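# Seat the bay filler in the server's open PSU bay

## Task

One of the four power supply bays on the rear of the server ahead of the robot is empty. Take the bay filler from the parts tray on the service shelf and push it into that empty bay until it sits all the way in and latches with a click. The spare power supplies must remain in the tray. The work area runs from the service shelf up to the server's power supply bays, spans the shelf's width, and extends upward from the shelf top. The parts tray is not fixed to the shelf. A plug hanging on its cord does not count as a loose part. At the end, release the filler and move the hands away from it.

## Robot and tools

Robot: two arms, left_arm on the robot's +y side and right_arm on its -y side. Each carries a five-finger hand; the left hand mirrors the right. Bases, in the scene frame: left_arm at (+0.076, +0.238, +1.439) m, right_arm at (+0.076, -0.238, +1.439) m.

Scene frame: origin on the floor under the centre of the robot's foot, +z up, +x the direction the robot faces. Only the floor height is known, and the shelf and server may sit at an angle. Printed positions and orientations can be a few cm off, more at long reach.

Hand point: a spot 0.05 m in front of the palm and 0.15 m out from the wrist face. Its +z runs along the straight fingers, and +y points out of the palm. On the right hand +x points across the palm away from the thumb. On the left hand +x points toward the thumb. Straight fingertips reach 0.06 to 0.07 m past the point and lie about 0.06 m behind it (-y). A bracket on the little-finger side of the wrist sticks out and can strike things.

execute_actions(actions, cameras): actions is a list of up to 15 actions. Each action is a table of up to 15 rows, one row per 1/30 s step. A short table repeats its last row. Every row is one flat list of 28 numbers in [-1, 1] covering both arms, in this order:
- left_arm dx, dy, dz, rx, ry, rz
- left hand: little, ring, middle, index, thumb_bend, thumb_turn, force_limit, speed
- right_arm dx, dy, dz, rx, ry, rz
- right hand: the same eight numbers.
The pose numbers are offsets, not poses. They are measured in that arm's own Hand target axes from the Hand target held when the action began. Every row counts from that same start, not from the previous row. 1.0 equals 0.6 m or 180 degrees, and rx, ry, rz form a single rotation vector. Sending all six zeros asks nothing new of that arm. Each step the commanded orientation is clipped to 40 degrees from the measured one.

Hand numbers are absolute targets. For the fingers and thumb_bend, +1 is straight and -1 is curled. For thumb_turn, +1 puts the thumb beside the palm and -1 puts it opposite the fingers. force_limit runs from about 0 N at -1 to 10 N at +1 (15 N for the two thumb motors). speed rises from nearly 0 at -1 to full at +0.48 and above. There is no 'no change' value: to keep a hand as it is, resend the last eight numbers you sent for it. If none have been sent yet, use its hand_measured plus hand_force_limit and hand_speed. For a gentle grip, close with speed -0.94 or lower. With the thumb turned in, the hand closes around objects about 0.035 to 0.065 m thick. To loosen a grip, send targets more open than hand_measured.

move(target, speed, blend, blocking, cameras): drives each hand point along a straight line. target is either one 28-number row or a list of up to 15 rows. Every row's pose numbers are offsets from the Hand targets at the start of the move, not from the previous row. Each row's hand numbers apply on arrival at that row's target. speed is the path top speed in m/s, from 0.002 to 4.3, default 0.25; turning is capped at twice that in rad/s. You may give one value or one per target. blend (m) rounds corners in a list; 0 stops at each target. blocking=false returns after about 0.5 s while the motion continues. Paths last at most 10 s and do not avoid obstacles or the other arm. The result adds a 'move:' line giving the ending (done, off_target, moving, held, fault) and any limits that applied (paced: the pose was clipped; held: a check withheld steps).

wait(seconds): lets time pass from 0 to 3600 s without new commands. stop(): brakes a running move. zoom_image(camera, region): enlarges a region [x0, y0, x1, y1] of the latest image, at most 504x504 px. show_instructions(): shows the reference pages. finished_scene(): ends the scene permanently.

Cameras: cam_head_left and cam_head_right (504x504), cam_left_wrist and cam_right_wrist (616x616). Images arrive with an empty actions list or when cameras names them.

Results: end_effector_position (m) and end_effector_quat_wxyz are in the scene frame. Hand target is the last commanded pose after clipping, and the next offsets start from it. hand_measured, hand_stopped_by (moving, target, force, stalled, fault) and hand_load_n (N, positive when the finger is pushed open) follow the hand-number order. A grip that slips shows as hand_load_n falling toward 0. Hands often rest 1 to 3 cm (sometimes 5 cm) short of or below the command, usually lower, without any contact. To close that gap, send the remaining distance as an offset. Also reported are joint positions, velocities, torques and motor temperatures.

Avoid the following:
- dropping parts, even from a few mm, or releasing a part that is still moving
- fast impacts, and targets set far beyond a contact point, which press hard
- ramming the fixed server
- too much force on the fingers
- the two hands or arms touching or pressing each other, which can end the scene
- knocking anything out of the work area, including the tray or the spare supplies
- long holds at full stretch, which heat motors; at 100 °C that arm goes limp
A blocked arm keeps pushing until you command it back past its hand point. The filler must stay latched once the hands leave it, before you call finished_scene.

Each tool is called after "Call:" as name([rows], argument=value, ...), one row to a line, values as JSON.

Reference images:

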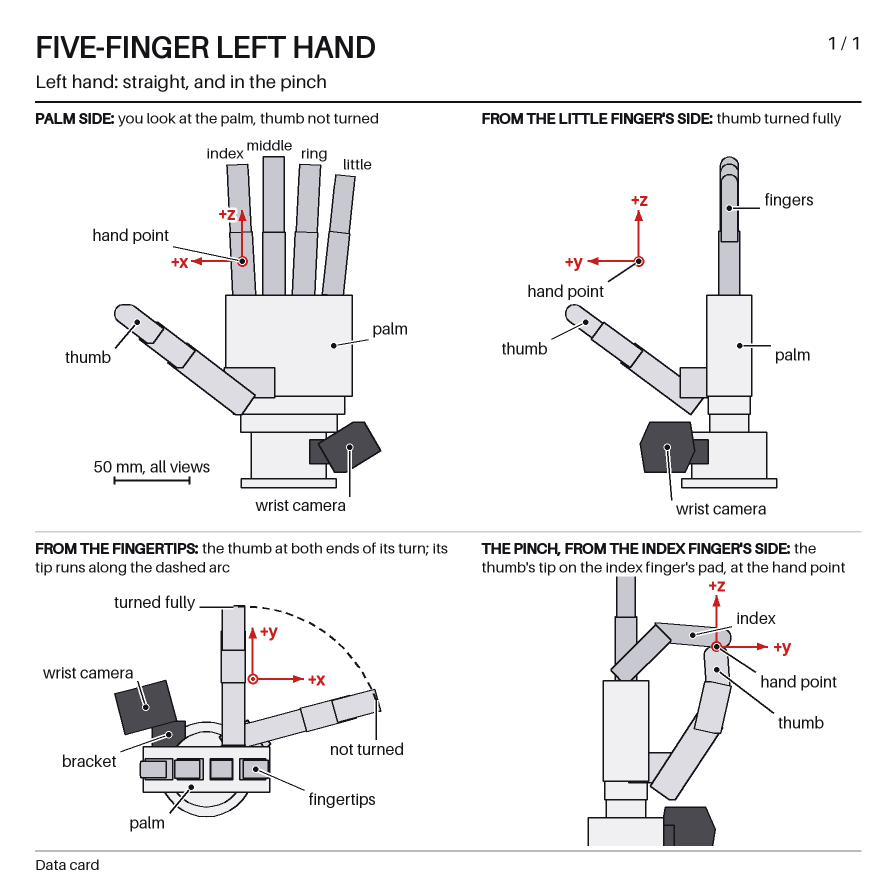

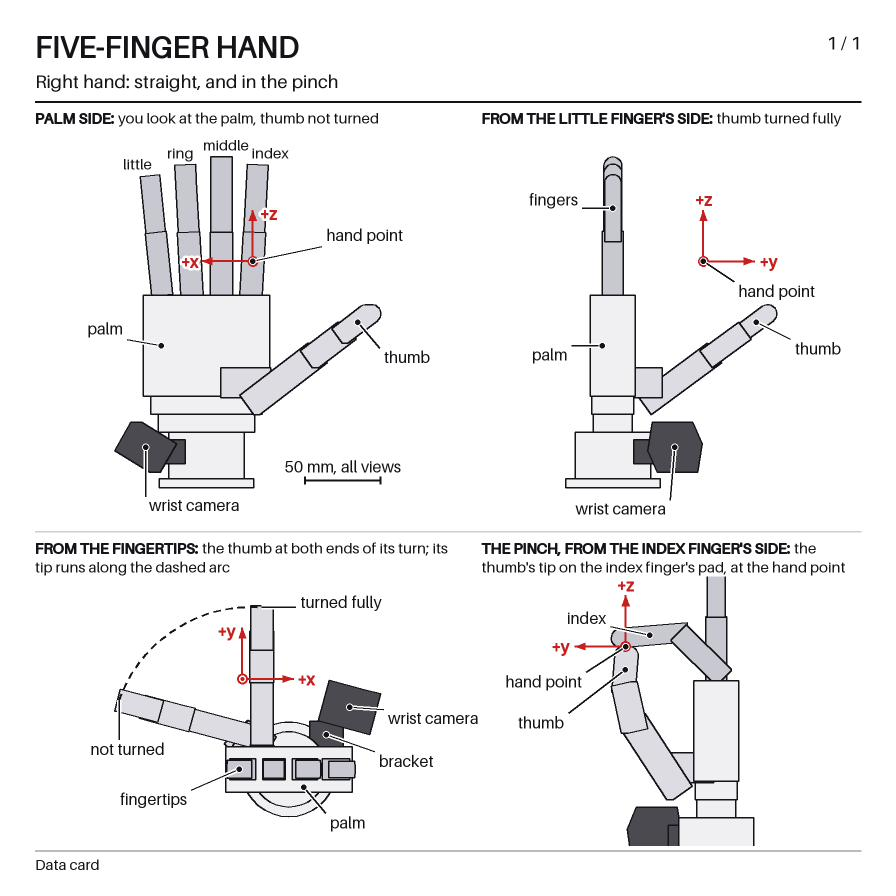

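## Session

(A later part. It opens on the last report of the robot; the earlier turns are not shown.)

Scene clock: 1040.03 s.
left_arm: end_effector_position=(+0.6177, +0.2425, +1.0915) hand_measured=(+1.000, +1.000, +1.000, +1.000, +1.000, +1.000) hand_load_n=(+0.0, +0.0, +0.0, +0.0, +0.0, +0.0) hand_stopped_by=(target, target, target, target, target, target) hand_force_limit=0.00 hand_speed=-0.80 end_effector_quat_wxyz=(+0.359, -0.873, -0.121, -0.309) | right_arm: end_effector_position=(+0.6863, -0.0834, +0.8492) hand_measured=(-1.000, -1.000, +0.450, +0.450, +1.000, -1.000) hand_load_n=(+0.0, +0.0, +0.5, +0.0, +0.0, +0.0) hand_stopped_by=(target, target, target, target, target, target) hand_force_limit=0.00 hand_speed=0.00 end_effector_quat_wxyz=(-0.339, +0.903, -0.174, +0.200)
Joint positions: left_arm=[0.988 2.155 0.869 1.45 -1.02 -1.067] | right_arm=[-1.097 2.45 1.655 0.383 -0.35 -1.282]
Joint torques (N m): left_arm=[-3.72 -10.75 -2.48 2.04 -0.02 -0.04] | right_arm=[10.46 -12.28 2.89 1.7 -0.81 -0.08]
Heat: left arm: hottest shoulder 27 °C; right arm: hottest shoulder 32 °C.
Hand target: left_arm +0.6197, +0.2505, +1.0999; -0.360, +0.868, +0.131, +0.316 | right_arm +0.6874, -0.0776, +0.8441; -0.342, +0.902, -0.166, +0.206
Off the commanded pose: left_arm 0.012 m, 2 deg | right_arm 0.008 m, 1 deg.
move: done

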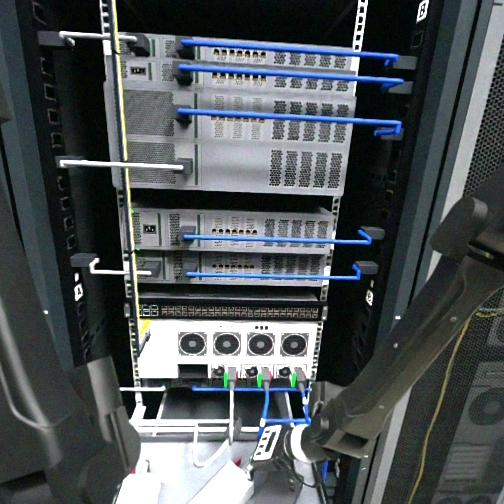

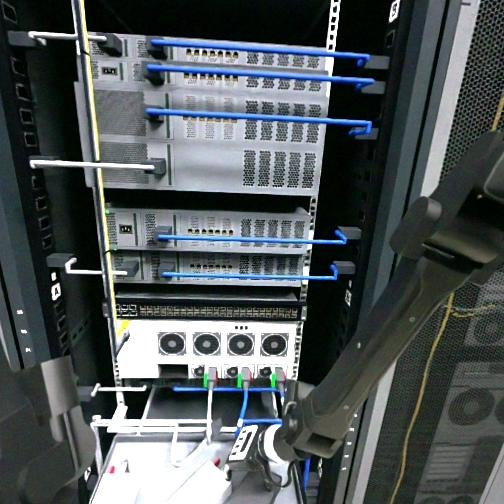

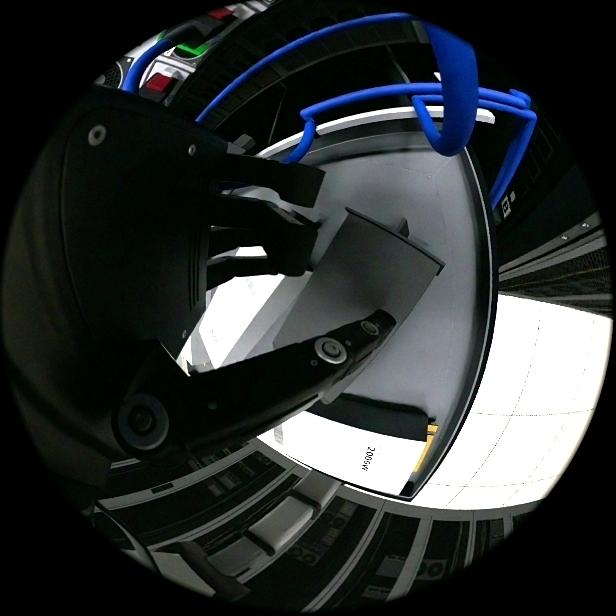

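Call:
move(target=[0,0,0,0,0,0,1,1,1,1,1,1,0,-0.8,-0.0277,0.0333,0.0050,0,0,0,-1,-1,0.43,0.43,1,-1,0,0], speed=0.08, cameras=["cam_head_left","cam_head_right","cam_right_wrist"])

Call:
zoom_image(camera="cam_head_left", region=[220, 404, 320, 504])

Call:
zoom_image(camera="cam_right_wrist", region=[190, 150, 440, 400])

Scene clock: 1087.60 s.
left_arm: end_effector_position=(+0.6177, +0.2425, +1.0915) hand_measured=(+1.000, +1.000, +1.000, +1.000, +1.000, +1.000) hand_load_n=(+0.0, +0.0, +0.0, +0.0, +0.0, +0.0) hand_stopped_by=(target, target, target, target, target, target) hand_force_limit=0.00 hand_speed=-0.80 end_effector_quat_wxyz=(+0.359, -0.873, -0.121, -0.309) | right_arm: end_effector_position=(+0.6818, -0.0761, +0.8414) hand_measured=(-1.000, -1.000, +0.430, +0.430, +1.000, -1.000) hand_load_n=(+0.0, +0.0, +0.0, +0.0, +0.0, +0.0) hand_stopped_by=(target, target, target, target, target, target) hand_force_limit=0.00 hand_speed=0.00 end_effector_quat_wxyz=(-0.348, +0.899, -0.168, +0.206)
Joint positions: left_arm=[0.988 2.155 0.869 1.45 -1.02 -1.067] | right_arm=[-1.097 2.478 1.666 0.413 -0.372 -1.287]
Joint torques (N m): left_arm=[-3.19 -10.75 -2.51 2.07 -0.01 -0.04] | right_arm=[9.17 -11.34 2.65 1.69 -0.63 -0.11]
Heat: left arm: hottest shoulder 27 °C; right arm: hottest shoulder 32 °C.
Hand target: left_arm +0.6197, +0.2505, +1.0999; -0.360, +0.868, +0.131, +0.316 | right_arm +0.6714, -0.0828, +0.8241; -0.342, +0.902, -0.166, +0.206
Off the commanded pose: left_arm 0.012 m, 2 deg | right_arm 0.021 m, 1 deg.
move: off_target (right_arm)

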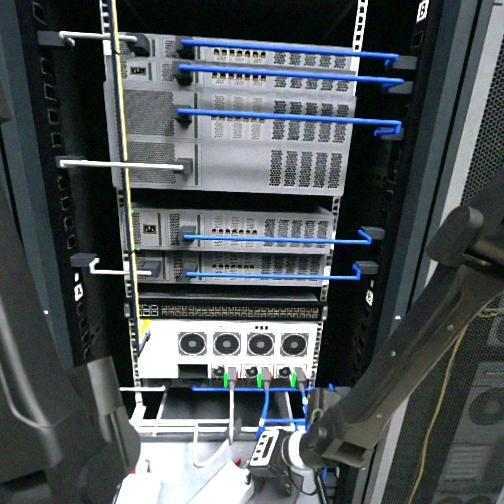

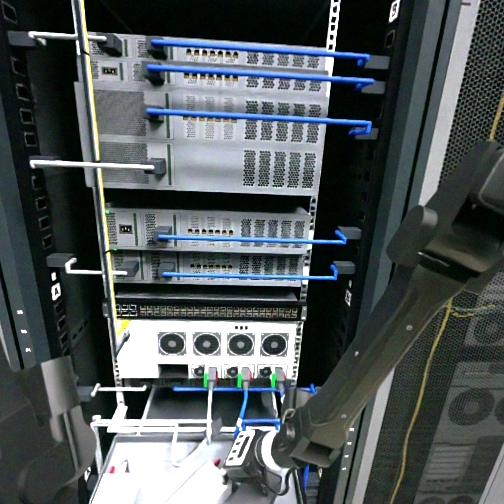

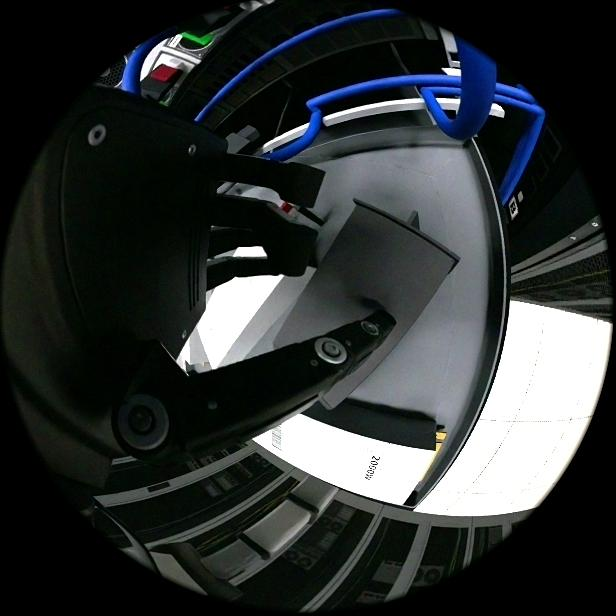

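Scaled by 5.040.

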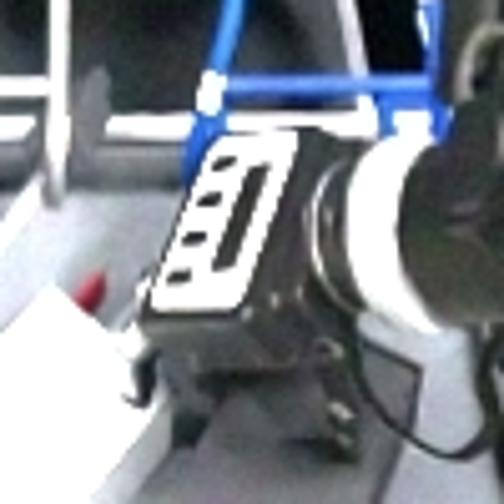

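Scaled by 2.016 from the camera's image (finer frame: 880x880).

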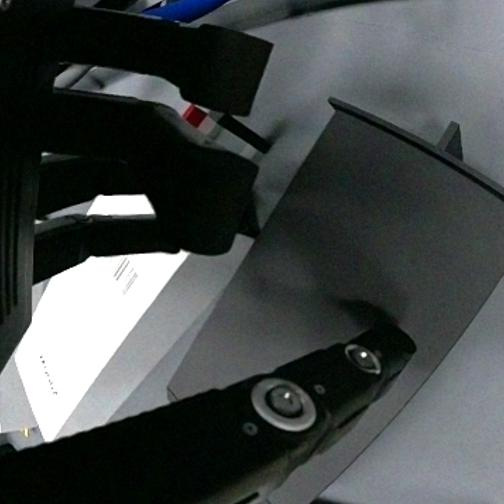

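Call:
move(target=[0,0,0,0,0,0,1,1,1,1,1,1,0,-0.8,-0.0062,0.0202,-0.0030,0,0,0,-1,-1,0.43,0.43,1,-1,0,0], speed=0.08, cameras=["cam_right_wrist"])

Scene clock: 1099.60 s.
left_arm: end_effector_position=(+0.6177, +0.2425, +1.0915) hand_measured=(+1.000, +1.000, +1.000, +1.000, +1.000, +1.000) hand_load_n=(+0.0, +0.0, +0.0, +0.0, +0.0, +0.0) hand_stopped_by=(target, target, target, target, target, target) hand_force_limit=0.00 hand_speed=-0.80 end_effector_quat_wxyz=(+0.359, -0.873, -0.121, -0.309) | right_arm: end_effector_position=(+0.6817, -0.0760, +0.8405) hand_measured=(-1.000, -1.000, +0.430, +0.430, +1.000, -1.000) hand_load_n=(+0.0, +0.0, +0.0, -0.5, +0.0, +0.0) hand_stopped_by=(target, target, target, target, target, target) hand_force_limit=0.00 hand_speed=0.00 end_effector_quat_wxyz=(-0.354, +0.897, -0.166, +0.208)
Joint positions: left_arm=[0.988 2.155 0.869 1.45 -1.02 -1.067] | right_arm=[-1.1 2.482 1.667 0.422 -0.388 -1.289]
Joint torques (N m): left_arm=[-3.6 -10.64 -2.51 2.03 -0.02 -0.06] | right_arm=[8.18 -10.75 2.61 1.76 -0.56 -0.14]
Heat: left arm: hottest shoulder 28 °C; right arm: hottest shoulder 32 °C.
Hand target: left_arm +0.6197, +0.2505, +1.0999; -0.360, +0.868, +0.131, +0.316 | right_arm +0.6654, -0.0908, +0.8161; -0.342, +0.902, -0.166, +0.206
Off the commanded pose: left_arm 0.012 m, 2 deg | right_arm 0.033 m, 2 deg.
move: off_target (right_arm)

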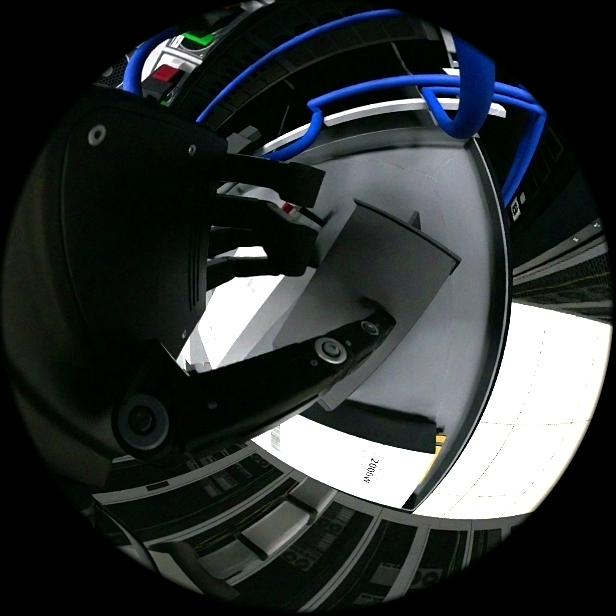

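Call:
move([
  [0,0,0,0,0,0,1,1,1,1,1,1,0,-0.8,0.0129,-0.0500,-0.0500,0,0,0,-1,-1,0.43,0.43,1,-1,0,0],
  [0,0,0,0,0,0,1,1,1,1,1,1,0,-0.8,-0.0240,-0.0803,-0.0605,0,0,0,-1,-1,0.43,0.43,1,-1,0,0],
], speed=0.08, blend=0.01, cameras=["cam_head_left","cam_head_right","cam_right_wrist"])

Call:
zoom_image(camera="cam_head_left", region=[220, 404, 320, 504])

Call:
zoom_image(camera="cam_head_right", region=[200, 404, 300, 504])

Call:
zoom_image(camera="cam_right_wrist", region=[190, 180, 490, 480])

Scene clock: 1155.77 s.
left_arm: end_effector_position=(+0.6177, +0.2425, +1.0915) hand_measured=(+1.000, +1.000, +1.000, +1.000, +1.000, +1.000) hand_load_n=(-0.5, +0.0, +0.0, +0.0, +0.0, +0.0) hand_stopped_by=(target, target, target, target, target, target) hand_force_limit=0.00 hand_speed=-0.80 end_effector_quat_wxyz=(+0.359, -0.873, -0.121, -0.309) | right_arm: end_effector_position=(+0.6397, -0.0813, +0.8641) hand_measured=(-1.000, -1.000, +0.430, +0.430, +1.000, -1.000) hand_load_n=(+0.0, +0.0, +0.0, +0.0, +0.0, +0.5) hand_stopped_by=(target, target, target, target, target, target) hand_force_limit=0.00 hand_speed=0.00 end_effector_quat_wxyz=(-0.337, +0.904, -0.169, +0.201)
Joint positions: left_arm=[0.988 2.155 0.869 1.45 -1.02 -1.067] | right_arm=[-1.092 2.407 1.484 0.51 -0.344 -1.292]
Joint torques (N m): left_arm=[-3.49 -10.87 -2.47 2.09 -0.03 -0.06] | right_arm=[11.05 -12.92 0.29 1.91 -0.45 0.11]
Heat: left arm: hottest shoulder 28 °C; right arm: hottest shoulder 31 °C.
Hand target: left_arm +0.6197, +0.2505, +1.0999; -0.360, +0.868, +0.131, +0.316 | right_arm +0.6428, -0.0703, +0.8699; -0.342, +0.902, -0.166, +0.206
Off the commanded pose: left_arm 0.012 m, 2 deg | right_arm 0.013 m, 1 deg.
move: off_target (right_arm)

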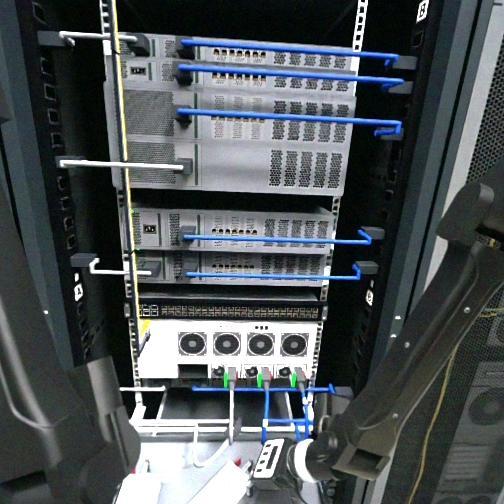

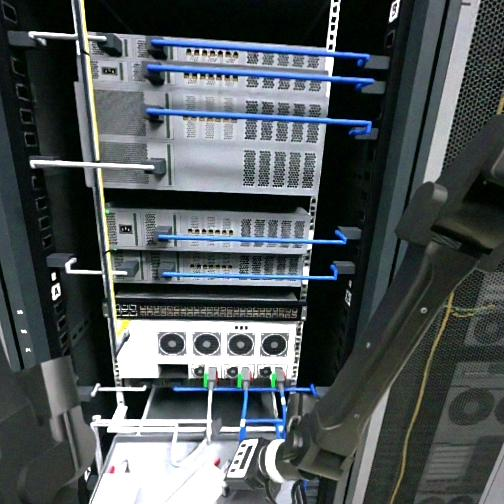

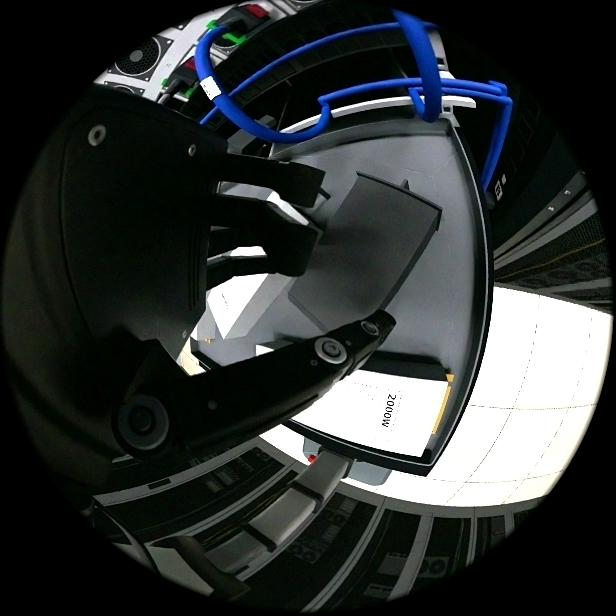

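Scaled by 5.040.

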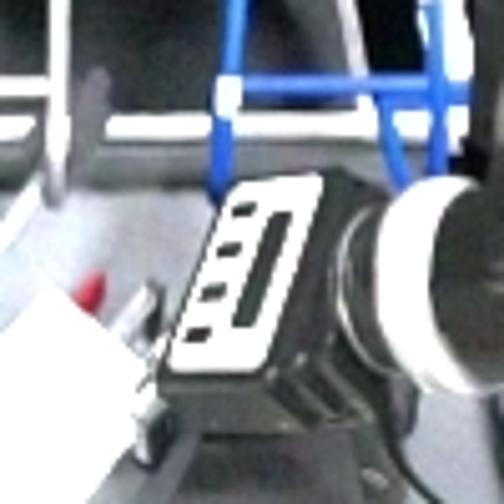

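Scaled by 5.040.

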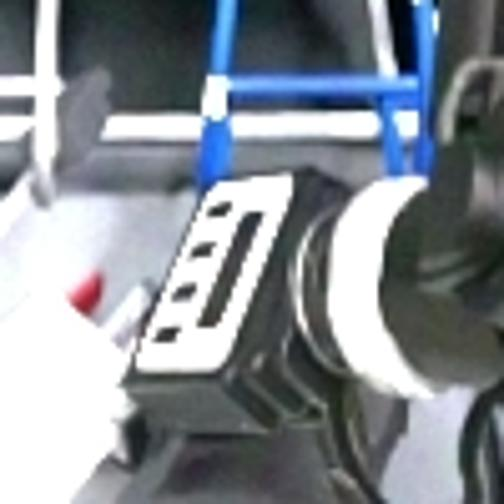

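Scaled by 1.680 from the camera's image (finer frame: 880x880).

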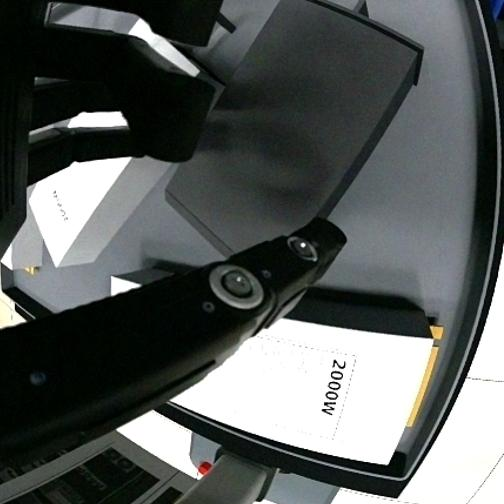

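Call:
move(target=[0,0,0,0,0,0,1,1,1,1,1,1,0,-0.8,-0.0137,0.0413,0.0317,0,0,0,-1,-1,0.43,0.43,1,-1,0,0], speed=0.06, cameras=["cam_head_left","cam_head_right","cam_right_wrist"])

Call:
zoom_image(camera="cam_head_left", region=[220, 404, 320, 504])

Call:
zoom_image(camera="cam_right_wrist", region=[190, 180, 490, 480])

Scene clock: 1203.13 s.
left_arm: end_effector_position=(+0.6177, +0.2425, +1.0915) hand_measured=(+1.000, +1.000, +1.000, +1.000, +1.000, +1.000) hand_load_n=(+0.0, +0.0, +0.0, +0.0, +0.0, -0.5) hand_stopped_by=(target, target, target, target, target, target) hand_force_limit=0.00 hand_speed=-0.80 end_effector_quat_wxyz=(+0.359, -0.873, -0.121, -0.309) | right_arm: end_effector_position=(+0.6478, -0.0736, +0.8463) hand_measured=(-1.000, -1.000, +0.430, +0.430, +1.000, -1.000) hand_load_n=(+0.5, +0.0, +0.0, +0.0, +0.0, +0.0) hand_stopped_by=(target, target, target, target, target, target) hand_force_limit=0.00 hand_speed=0.00 end_effector_quat_wxyz=(-0.342, +0.901, -0.167, +0.208)
Joint positions: left_arm=[0.988 2.155 0.869 1.45 -1.02 -1.067] | right_arm=[-1.092 2.463 1.556 0.51 -0.356 -1.292]
Joint torques (N m): left_arm=[-3.43 -10.64 -2.52 2.09 -0.02 -0.04] | right_arm=[9.93 -11.46 1.46 1.36 -0.74 0.02]
Heat: left arm: hottest shoulder 28 °C; right arm: hottest shoulder 32 °C.
Hand target: left_arm +0.6197, +0.2505, +1.0999; -0.360, +0.868, +0.131, +0.316 | right_arm +0.6411, -0.0739, +0.8379; -0.342, +0.902, -0.166, +0.206
Off the commanded pose: left_arm 0.012 m, 2 deg | right_arm 0.011 m, 0 deg.
move: off_target (right_arm)

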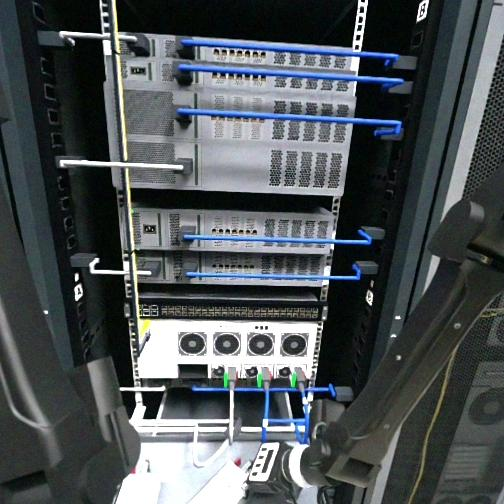

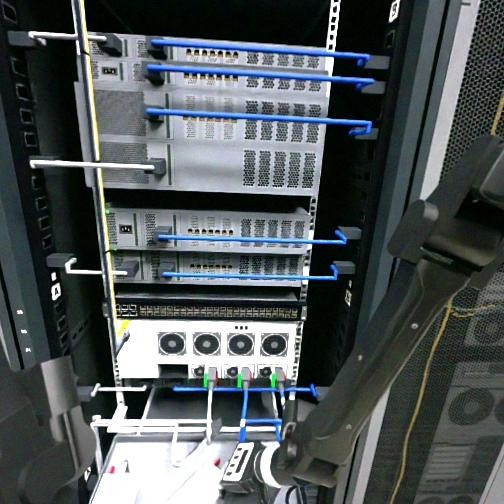

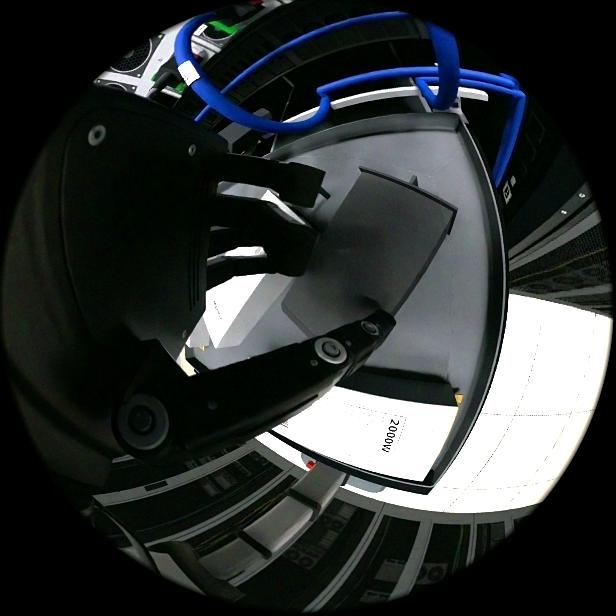

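Scaled by 5.040.

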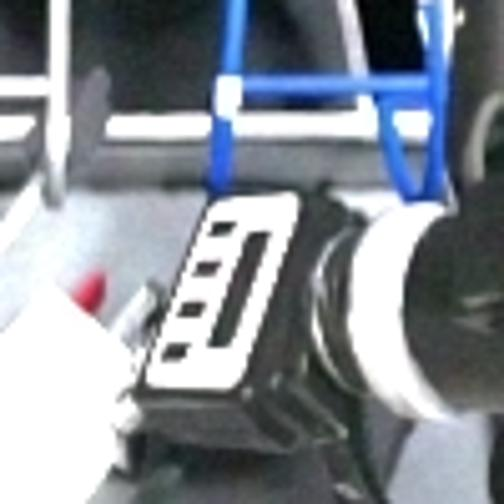

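Scaled by 1.680 from the camera's image (finer frame: 880x880).

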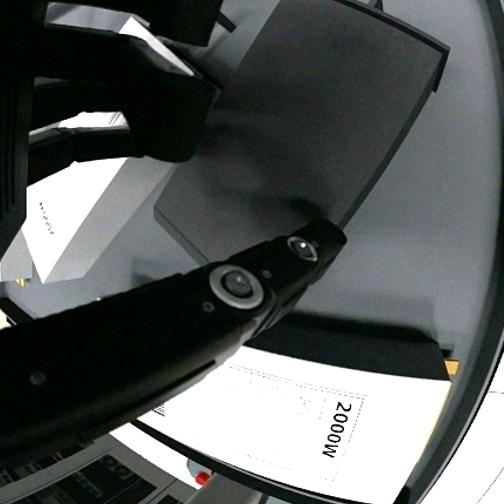

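Call:
move(target=[0,0,0,0,0,0,1,1,1,1,1,1,0,-0.8,-0.0033,0.0218,-0.0352,0,0,0,-1,-1,0.43,0.43,1,-1,0,0], speed=0.06, cameras=["cam_head_left","cam_right_wrist"])

Call:
zoom_image(camera="cam_head_left", region=[220, 404, 320, 504])

Call:
zoom_image(camera="cam_right_wrist", region=[190, 180, 490, 480])

Scene clock: 1213.87 s.
left_arm: end_effector_position=(+0.6177, +0.2425, +1.0915) hand_measured=(+1.000, +1.000, +1.000, +1.000, +1.000, +1.000) hand_load_n=(+0.0, +0.0, +0.0, +0.0, +0.0, +0.0) hand_stopped_by=(target, target, target, target, target, target) hand_force_limit=0.00 hand_speed=-0.80 end_effector_quat_wxyz=(+0.359, -0.873, -0.121, -0.309) | right_arm: end_effector_position=(+0.6224, -0.0733, +0.8452) hand_measured=(-1.000, -1.000, +0.430, +0.430, +1.000, -1.000) hand_load_n=(+0.0, +0.0, +0.0, +0.0, +0.0, +0.0) hand_stopped_by=(target, target, target, target, target, target) hand_force_limit=0.00 hand_speed=0.00 end_effector_quat_wxyz=(-0.350, +0.901, -0.164, +0.195)
Joint positions: left_arm=[0.988 2.155 0.869 1.45 -1.02 -1.067] | right_arm=[-1.101 2.461 1.507 0.529 -0.382 -1.297]
Joint torques (N m): left_arm=[-3.49 -10.64 -2.48 2.07 -0.02 -0.04] | right_arm=[8 -12.98 -0.08 1.85 -0.74 -0.07]
Heat: left arm: hottest shoulder 28 °C; right arm: hottest shoulder 31 °C.
Hand target: left_arm +0.6197, +0.2505, +1.0999; -0.360, +0.868, +0.131, +0.316 | right_arm +0.6272, -0.0936, +0.8429; -0.342, +0.902, -0.166, +0.206
Off the commanded pose: left_arm 0.012 m, 2 deg | right_arm 0.021 m, 2 deg.
move: off_target (right_arm)

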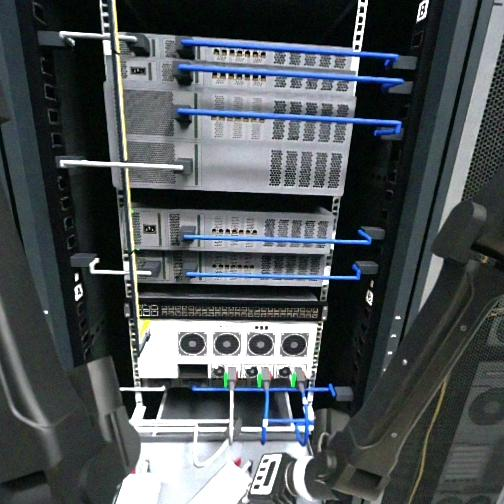

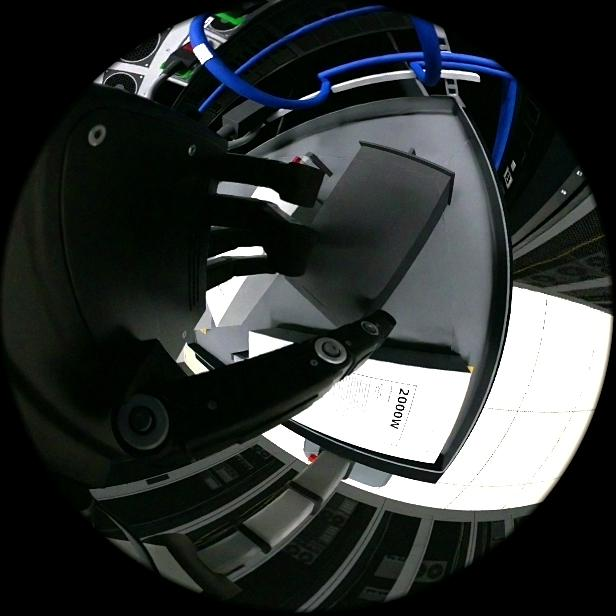

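Scaled by 5.040.

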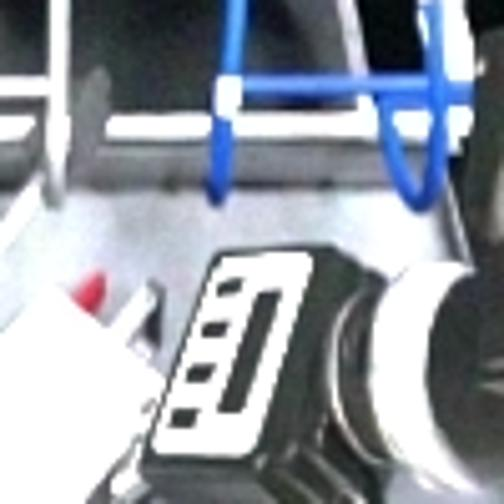

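Scaled by 1.680 from the camera's image (finer frame: 880x880).

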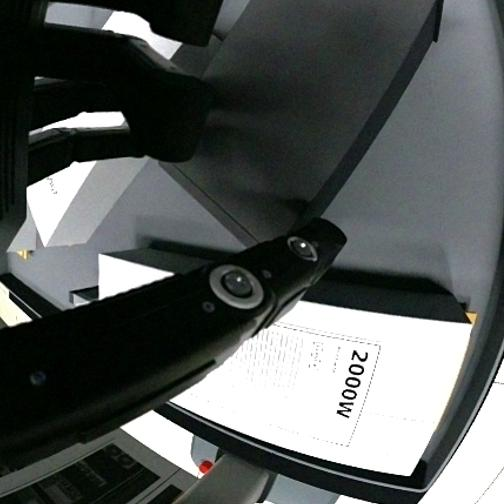

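Call:
move(target=[0,0,0,0,0,0,1,1,1,1,1,1,0,-0.8,0.0390,0.0048,-0.0265,0,0,0,-1,-1,0.43,0.43,1,-1,0,0], speed=0.06, cameras=["cam_right_wrist"])

Call:
zoom_image(camera="cam_right_wrist", region=[190, 180, 490, 480])

Scene clock: 1226.47 s.
left_arm: end_effector_position=(+0.6177, +0.2425, +1.0915) hand_measured=(+1.000, +1.000, +1.000, +1.000, +1.000, +1.000) hand_load_n=(+0.0, +0.0, +0.0, +0.0, +0.0, +0.0) hand_stopped_by=(target, target, target, target, target, target) hand_force_limit=0.00 hand_speed=-0.80 end_effector_quat_wxyz=(+0.359, -0.873, -0.121, -0.309) | right_arm: end_effector_position=(+0.6461, -0.0991, +0.8640) hand_measured=(-1.000, -1.000, +0.430, +0.430, +1.000, -1.000) hand_load_n=(+0.0, +0.0, +0.0, +0.0, +0.0, +0.0) hand_stopped_by=(target, target, target, target, target, target) hand_force_limit=0.00 hand_speed=0.00 end_effector_quat_wxyz=(-0.350, +0.898, -0.164, +0.211)
Joint positions: left_arm=[0.988 2.155 0.869 1.45 -1.02 -1.067] | right_arm=[-1.125 2.4 1.483 0.522 -0.402 -1.306]
Joint torques (N m): left_arm=[-3.55 -10.52 -2.48 2.09 -0.02 -0.07] | right_arm=[7.71 -13.16 0.17 0.72 -0.75 -0.06]
Heat: left arm: hottest shoulder 28 °C; right arm: hottest shoulder 32 °C.
Hand target: left_arm +0.6197, +0.2505, +1.0999; -0.360, +0.868, +0.131, +0.316 | right_arm +0.6392, -0.1149, +0.8578; -0.342, +0.902, -0.166, +0.206
Off the commanded pose: left_arm 0.012 m, 2 deg | right_arm 0.018 m, 1 deg.
move: off_target (right_arm)

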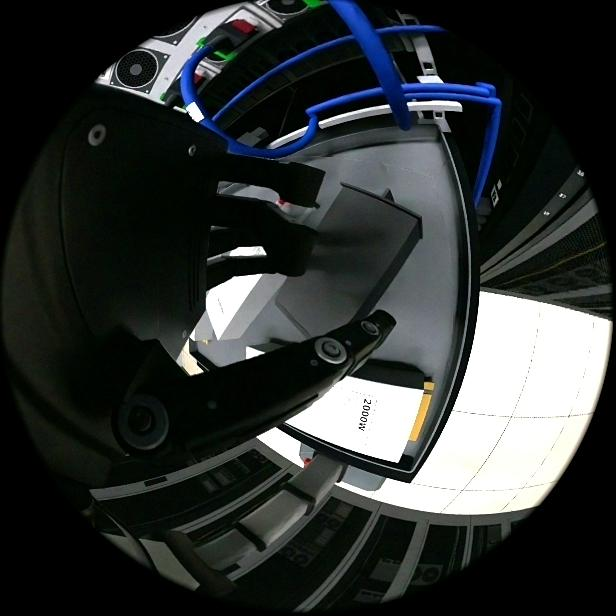

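Scaled by 1.680 from the camera's image (finer frame: 880x880).

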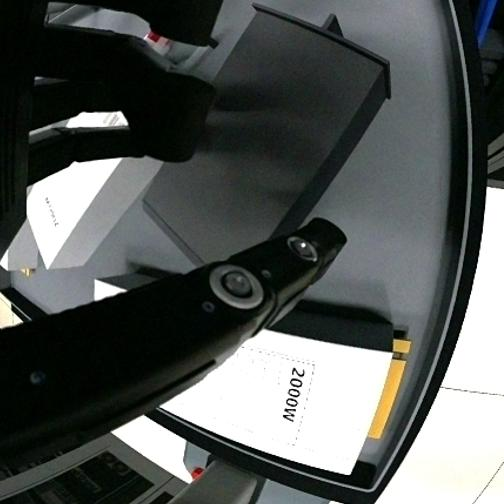

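Call:
move(target=[0,0,0,0,0,0,1,1,1,1,1,1,0,-0.8,-0.0413,-0.0317,0.0350,0,0,0,-1,-1,0.43,0.43,1,-1,0,0], speed=0.06, cameras=["cam_right_wrist"])

Call:
zoom_image(camera="cam_right_wrist", region=[190, 180, 490, 480])

Scene clock: 1250.63 s.
left_arm: end_effector_position=(+0.6177, +0.2425, +1.0915) hand_measured=(+1.000, +1.000, +1.000, +1.000, +1.000, +1.000) hand_load_n=(+0.0, +0.0, +0.0, +0.0, +0.0, +0.0) hand_stopped_by=(target, target, target, target, target, target) hand_force_limit=0.00 hand_speed=-0.80 end_effector_quat_wxyz=(+0.359, -0.873, -0.121, -0.309) | right_arm: end_effector_position=(+0.6345, -0.0934, +0.8530) hand_measured=(-1.000, -1.000, +0.430, +0.430, +1.000, -1.000) hand_load_n=(+0.0, +0.0, +0.0, +0.0, +0.0, +0.0) hand_stopped_by=(target, target, target, target, target, target) hand_force_limit=0.00 hand_speed=0.00 end_effector_quat_wxyz=(-0.337, +0.904, -0.166, +0.206)
Joint positions: left_arm=[0.988 2.155 0.869 1.45 -1.02 -1.067] | right_arm=[-1.115 2.428 1.491 0.529 -0.366 -1.306]
Joint torques (N m): left_arm=[-3.49 -10.93 -2.43 2.04 -0.01 -0.06] | right_arm=[10.58 -11.28 1.03 1.91 -0.45 0.14]
Heat: left arm: hottest shoulder 28 °C; right arm: hottest shoulder 32 °C.
Hand target: left_arm +0.6197, +0.2505, +1.0999; -0.360, +0.868, +0.131, +0.316 | right_arm +0.6311, -0.0790, +0.8501; -0.342, +0.902, -0.166, +0.206
Off the commanded pose: left_arm 0.012 m, 2 deg | right_arm 0.015 m, 1 deg.
move: off_target (right_arm)

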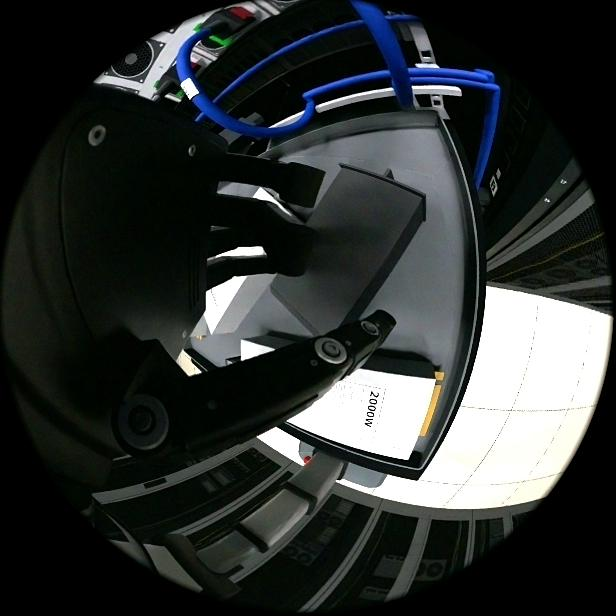

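Scaled by 1.680 from the camera's image (finer frame: 880x880).

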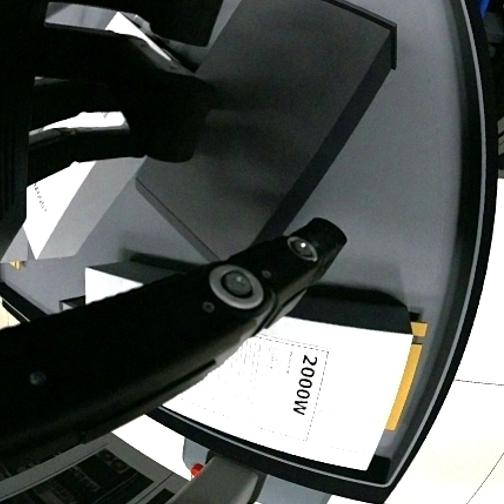

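Call:
move(target=[0,0,0,0,0,0,1,1,1,1,1,1,0,-0.8,0.0063,-0.0130,0.0153,0,0,0,-1,-1,0.43,0.43,1,-1,0,0], speed=0.06, cameras=["cam_head_left","cam_right_wrist"])

Call:
zoom_image(camera="cam_right_wrist", region=[190, 180, 490, 480])

Call:
zoom_image(camera="cam_head_left", region=[220, 404, 320, 504])

Scene clock: 1270.53 s.
left_arm: end_effector_position=(+0.6177, +0.2425, +1.0915) hand_measured=(+1.000, +1.000, +1.000, +1.000, +1.000, +1.000) hand_load_n=(+0.0, -0.5, +0.0, +0.0, -0.5, -0.5) hand_stopped_by=(target, target, target, target, target, target) hand_force_limit=0.00 hand_speed=-0.80 end_effector_quat_wxyz=(+0.359, -0.873, -0.121, -0.309) | right_arm: end_effector_position=(+0.6508, -0.0858, +0.8565) hand_measured=(-1.000, -1.000, +0.430, +0.430, +1.000, -1.000) hand_load_n=(+0.0, +0.0, +0.0, +0.0, +0.0, +0.0) hand_stopped_by=(target, target, target, target, target, target) hand_force_limit=0.00 hand_speed=0.00 end_effector_quat_wxyz=(-0.337, +0.902, -0.164, +0.217)
Joint positions: left_arm=[0.988 2.155 0.869 1.45 -1.02 -1.067] | right_arm=[-1.1 2.43 1.518 0.529 -0.353 -1.304]
Joint torques (N m): left_arm=[-3.37 -10.75 -2.48 2.11 -0.01 -0.04] | right_arm=[10.87 -11.34 1.46 1.05 -0.45 0.19]
Heat: left arm: hottest shoulder 28 °C; right arm: hottest shoulder 33 °C.
Hand target: left_arm +0.6197, +0.2505, +1.0999; -0.360, +0.868, +0.131, +0.316 | right_arm +0.6399, -0.0700, +0.8501; -0.342, +0.902, -0.166, +0.206
Off the commanded pose: left_arm 0.012 m, 2 deg | right_arm 0.020 m, 1 deg.
move: off_target (right_arm)

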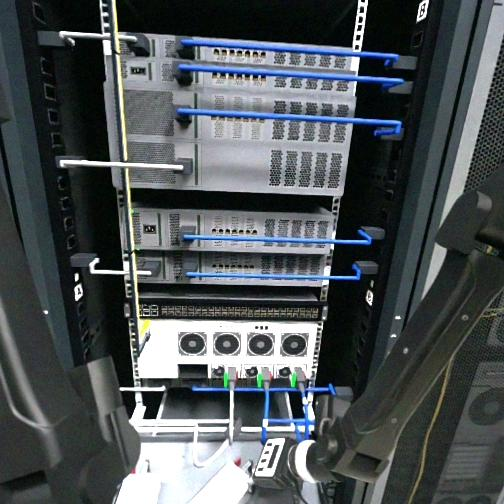

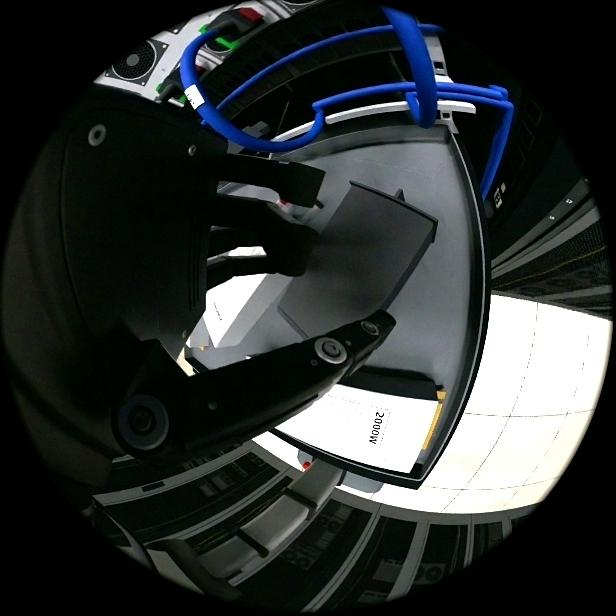

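Scaled by 1.680 from the camera's image (finer frame: 880x880).

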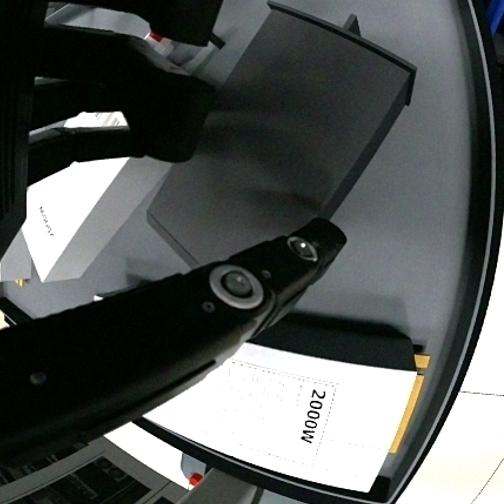

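Scaled by 5.040.

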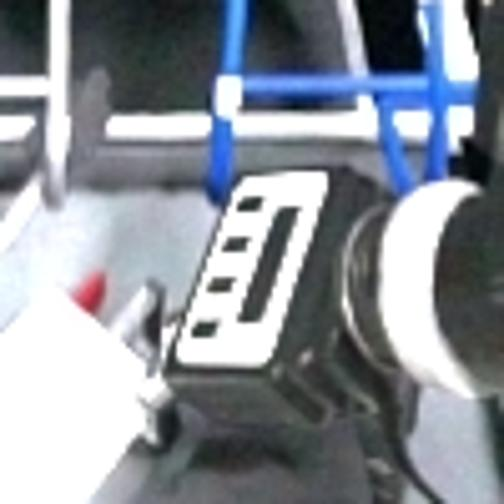

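Call:
move(target=[0,0,0,0,0,0,1,1,1,1,1,1,0,-0.8,-0.0107,0.0490,0.0007,0,0,0,-1,-1,0.43,0.43,1,-1,0,0], speed=0.06, cameras=["cam_head_left","cam_right_wrist"])

Call:
zoom_image(camera="cam_right_wrist", region=[190, 180, 490, 480])

Call:
zoom_image(camera="cam_head_left", region=[220, 404, 320, 504])

Scene clock: 1283.20 s.
left_arm: end_effector_position=(+0.6177, +0.2425, +1.0915) hand_measured=(+1.000, +1.000, +1.000, +1.000, +1.000, +1.000) hand_load_n=(+0.0, +0.0, +0.0, +0.0, +0.0, +0.0) hand_stopped_by=(target, target, target, target, target, target) hand_force_limit=0.00 hand_speed=-0.80 end_effector_quat_wxyz=(+0.359, -0.873, -0.121, -0.309) | right_arm: end_effector_position=(+0.6390, -0.0740, +0.8420) hand_measured=(-1.000, -1.000, +0.430, +0.430, +1.000, -1.000) hand_load_n=(+0.0, +0.0, +0.0, +0.0, +0.0, +0.0) hand_stopped_by=(target, target, target, target, target, target) hand_force_limit=0.00 hand_speed=0.00 end_effector_quat_wxyz=(-0.349, +0.899, -0.160, +0.209)
Joint positions: left_arm=[0.988 2.155 0.869 1.45 -1.02 -1.067] | right_arm=[-1.1 2.474 1.547 0.529 -0.38 -1.304]
Joint torques (N m): left_arm=[-3.6 -10.75 -2.48 2.04 -0.02 -0.04] | right_arm=[8.06 -11.22 1.29 1.33 -0.73 0.03]
Heat: left arm: hottest shoulder 28 °C; right arm: hottest shoulder 32 °C.
Hand target: left_arm +0.6197, +0.2505, +1.0999; -0.360, +0.868, +0.131, +0.316 | right_arm +0.6301, -0.0879, +0.8281; -0.342, +0.902, -0.166, +0.206
Off the commanded pose: left_arm 0.012 m, 2 deg | right_arm 0.022 m, 1 deg.
move: off_target (right_arm)

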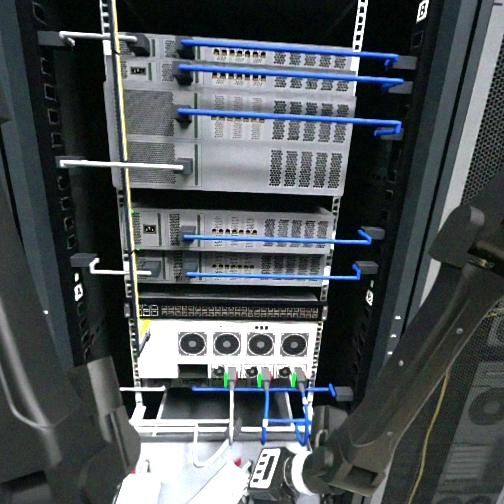

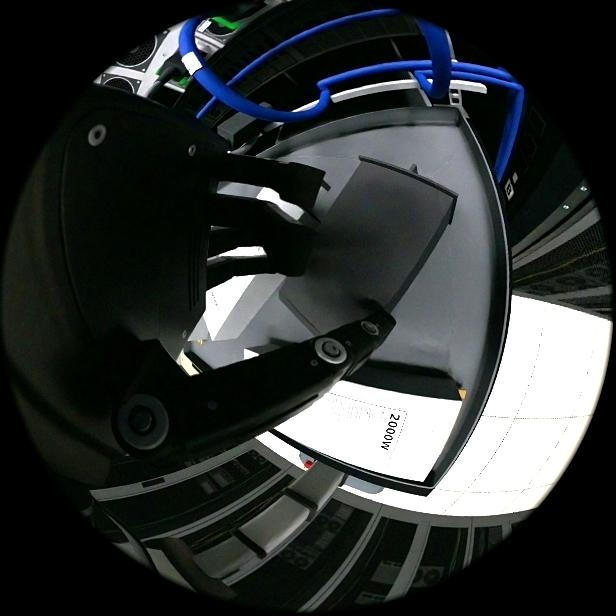

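Scaled by 1.680 from the camera's image (finer frame: 880x880).

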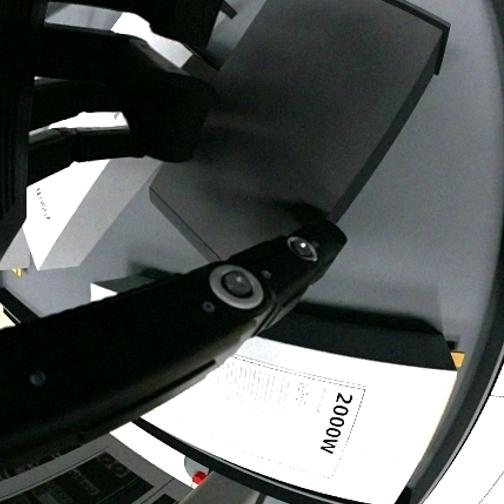

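Scaled by 5.040.

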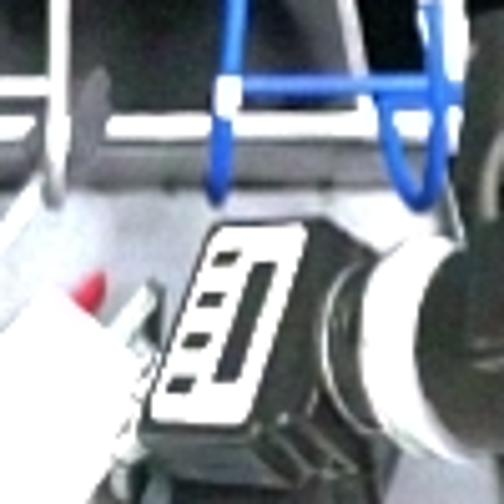

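Call:
move(target=[0,0,0,0,0,0,1,1,1,1,1,1,0,-0.8,0.0333,0.0032,-0.0515,0,0,0,-1,-1,0.43,0.43,1,-1,0,0], speed=0.06, cameras=["cam_right_wrist"])

Scene clock: 1302.30 s.
left_arm: end_effector_position=(+0.6177, +0.2425, +1.0915) hand_measured=(+1.000, +1.000, +1.000, +1.000, +1.000, +1.000) hand_load_n=(+0.0, +0.0, +0.0, +0.0, +0.0, -0.5) hand_stopped_by=(target, target, target, target, target, target) hand_force_limit=0.00 hand_speed=-0.80 end_effector_quat_wxyz=(+0.359, -0.873, -0.121, -0.309) | right_arm: end_effector_position=(+0.6359, -0.0980, +0.8583) hand_measured=(-1.000, -1.000, +0.430, +0.430, +1.000, -1.000) hand_load_n=(+0.0, +0.0, +0.0, +0.0, +0.0, +0.0) hand_stopped_by=(target, target, target, target, target, target) hand_force_limit=0.00 hand_speed=0.00 end_effector_quat_wxyz=(-0.350, +0.899, -0.164, +0.206)
Joint positions: left_arm=[0.988 2.155 0.869 1.45 -1.02 -1.067] | right_arm=[-1.128 2.413 1.478 0.529 -0.406 -1.308]
Joint torques (N m): left_arm=[-3.6 -10.81 -2.47 2.06 -0.02 -0.04] | right_arm=[7.65 -12.75 0.1 1.11 -0.75 -0.06]
Heat: left arm: hottest shoulder 28 °C; right arm: hottest shoulder 32 °C.
Hand target: left_arm +0.6197, +0.2505, +1.0999; -0.360, +0.868, +0.131, +0.316 | right_arm +0.6318, -0.1149, +0.8530; -0.342, +0.902, -0.166, +0.206
Off the commanded pose: left_arm 0.012 m, 2 deg | right_arm 0.018 m, 1 deg.
move: off_target (right_arm)

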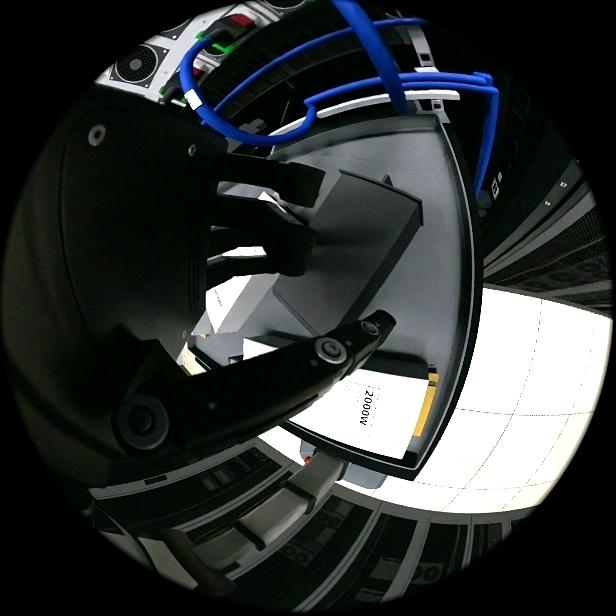

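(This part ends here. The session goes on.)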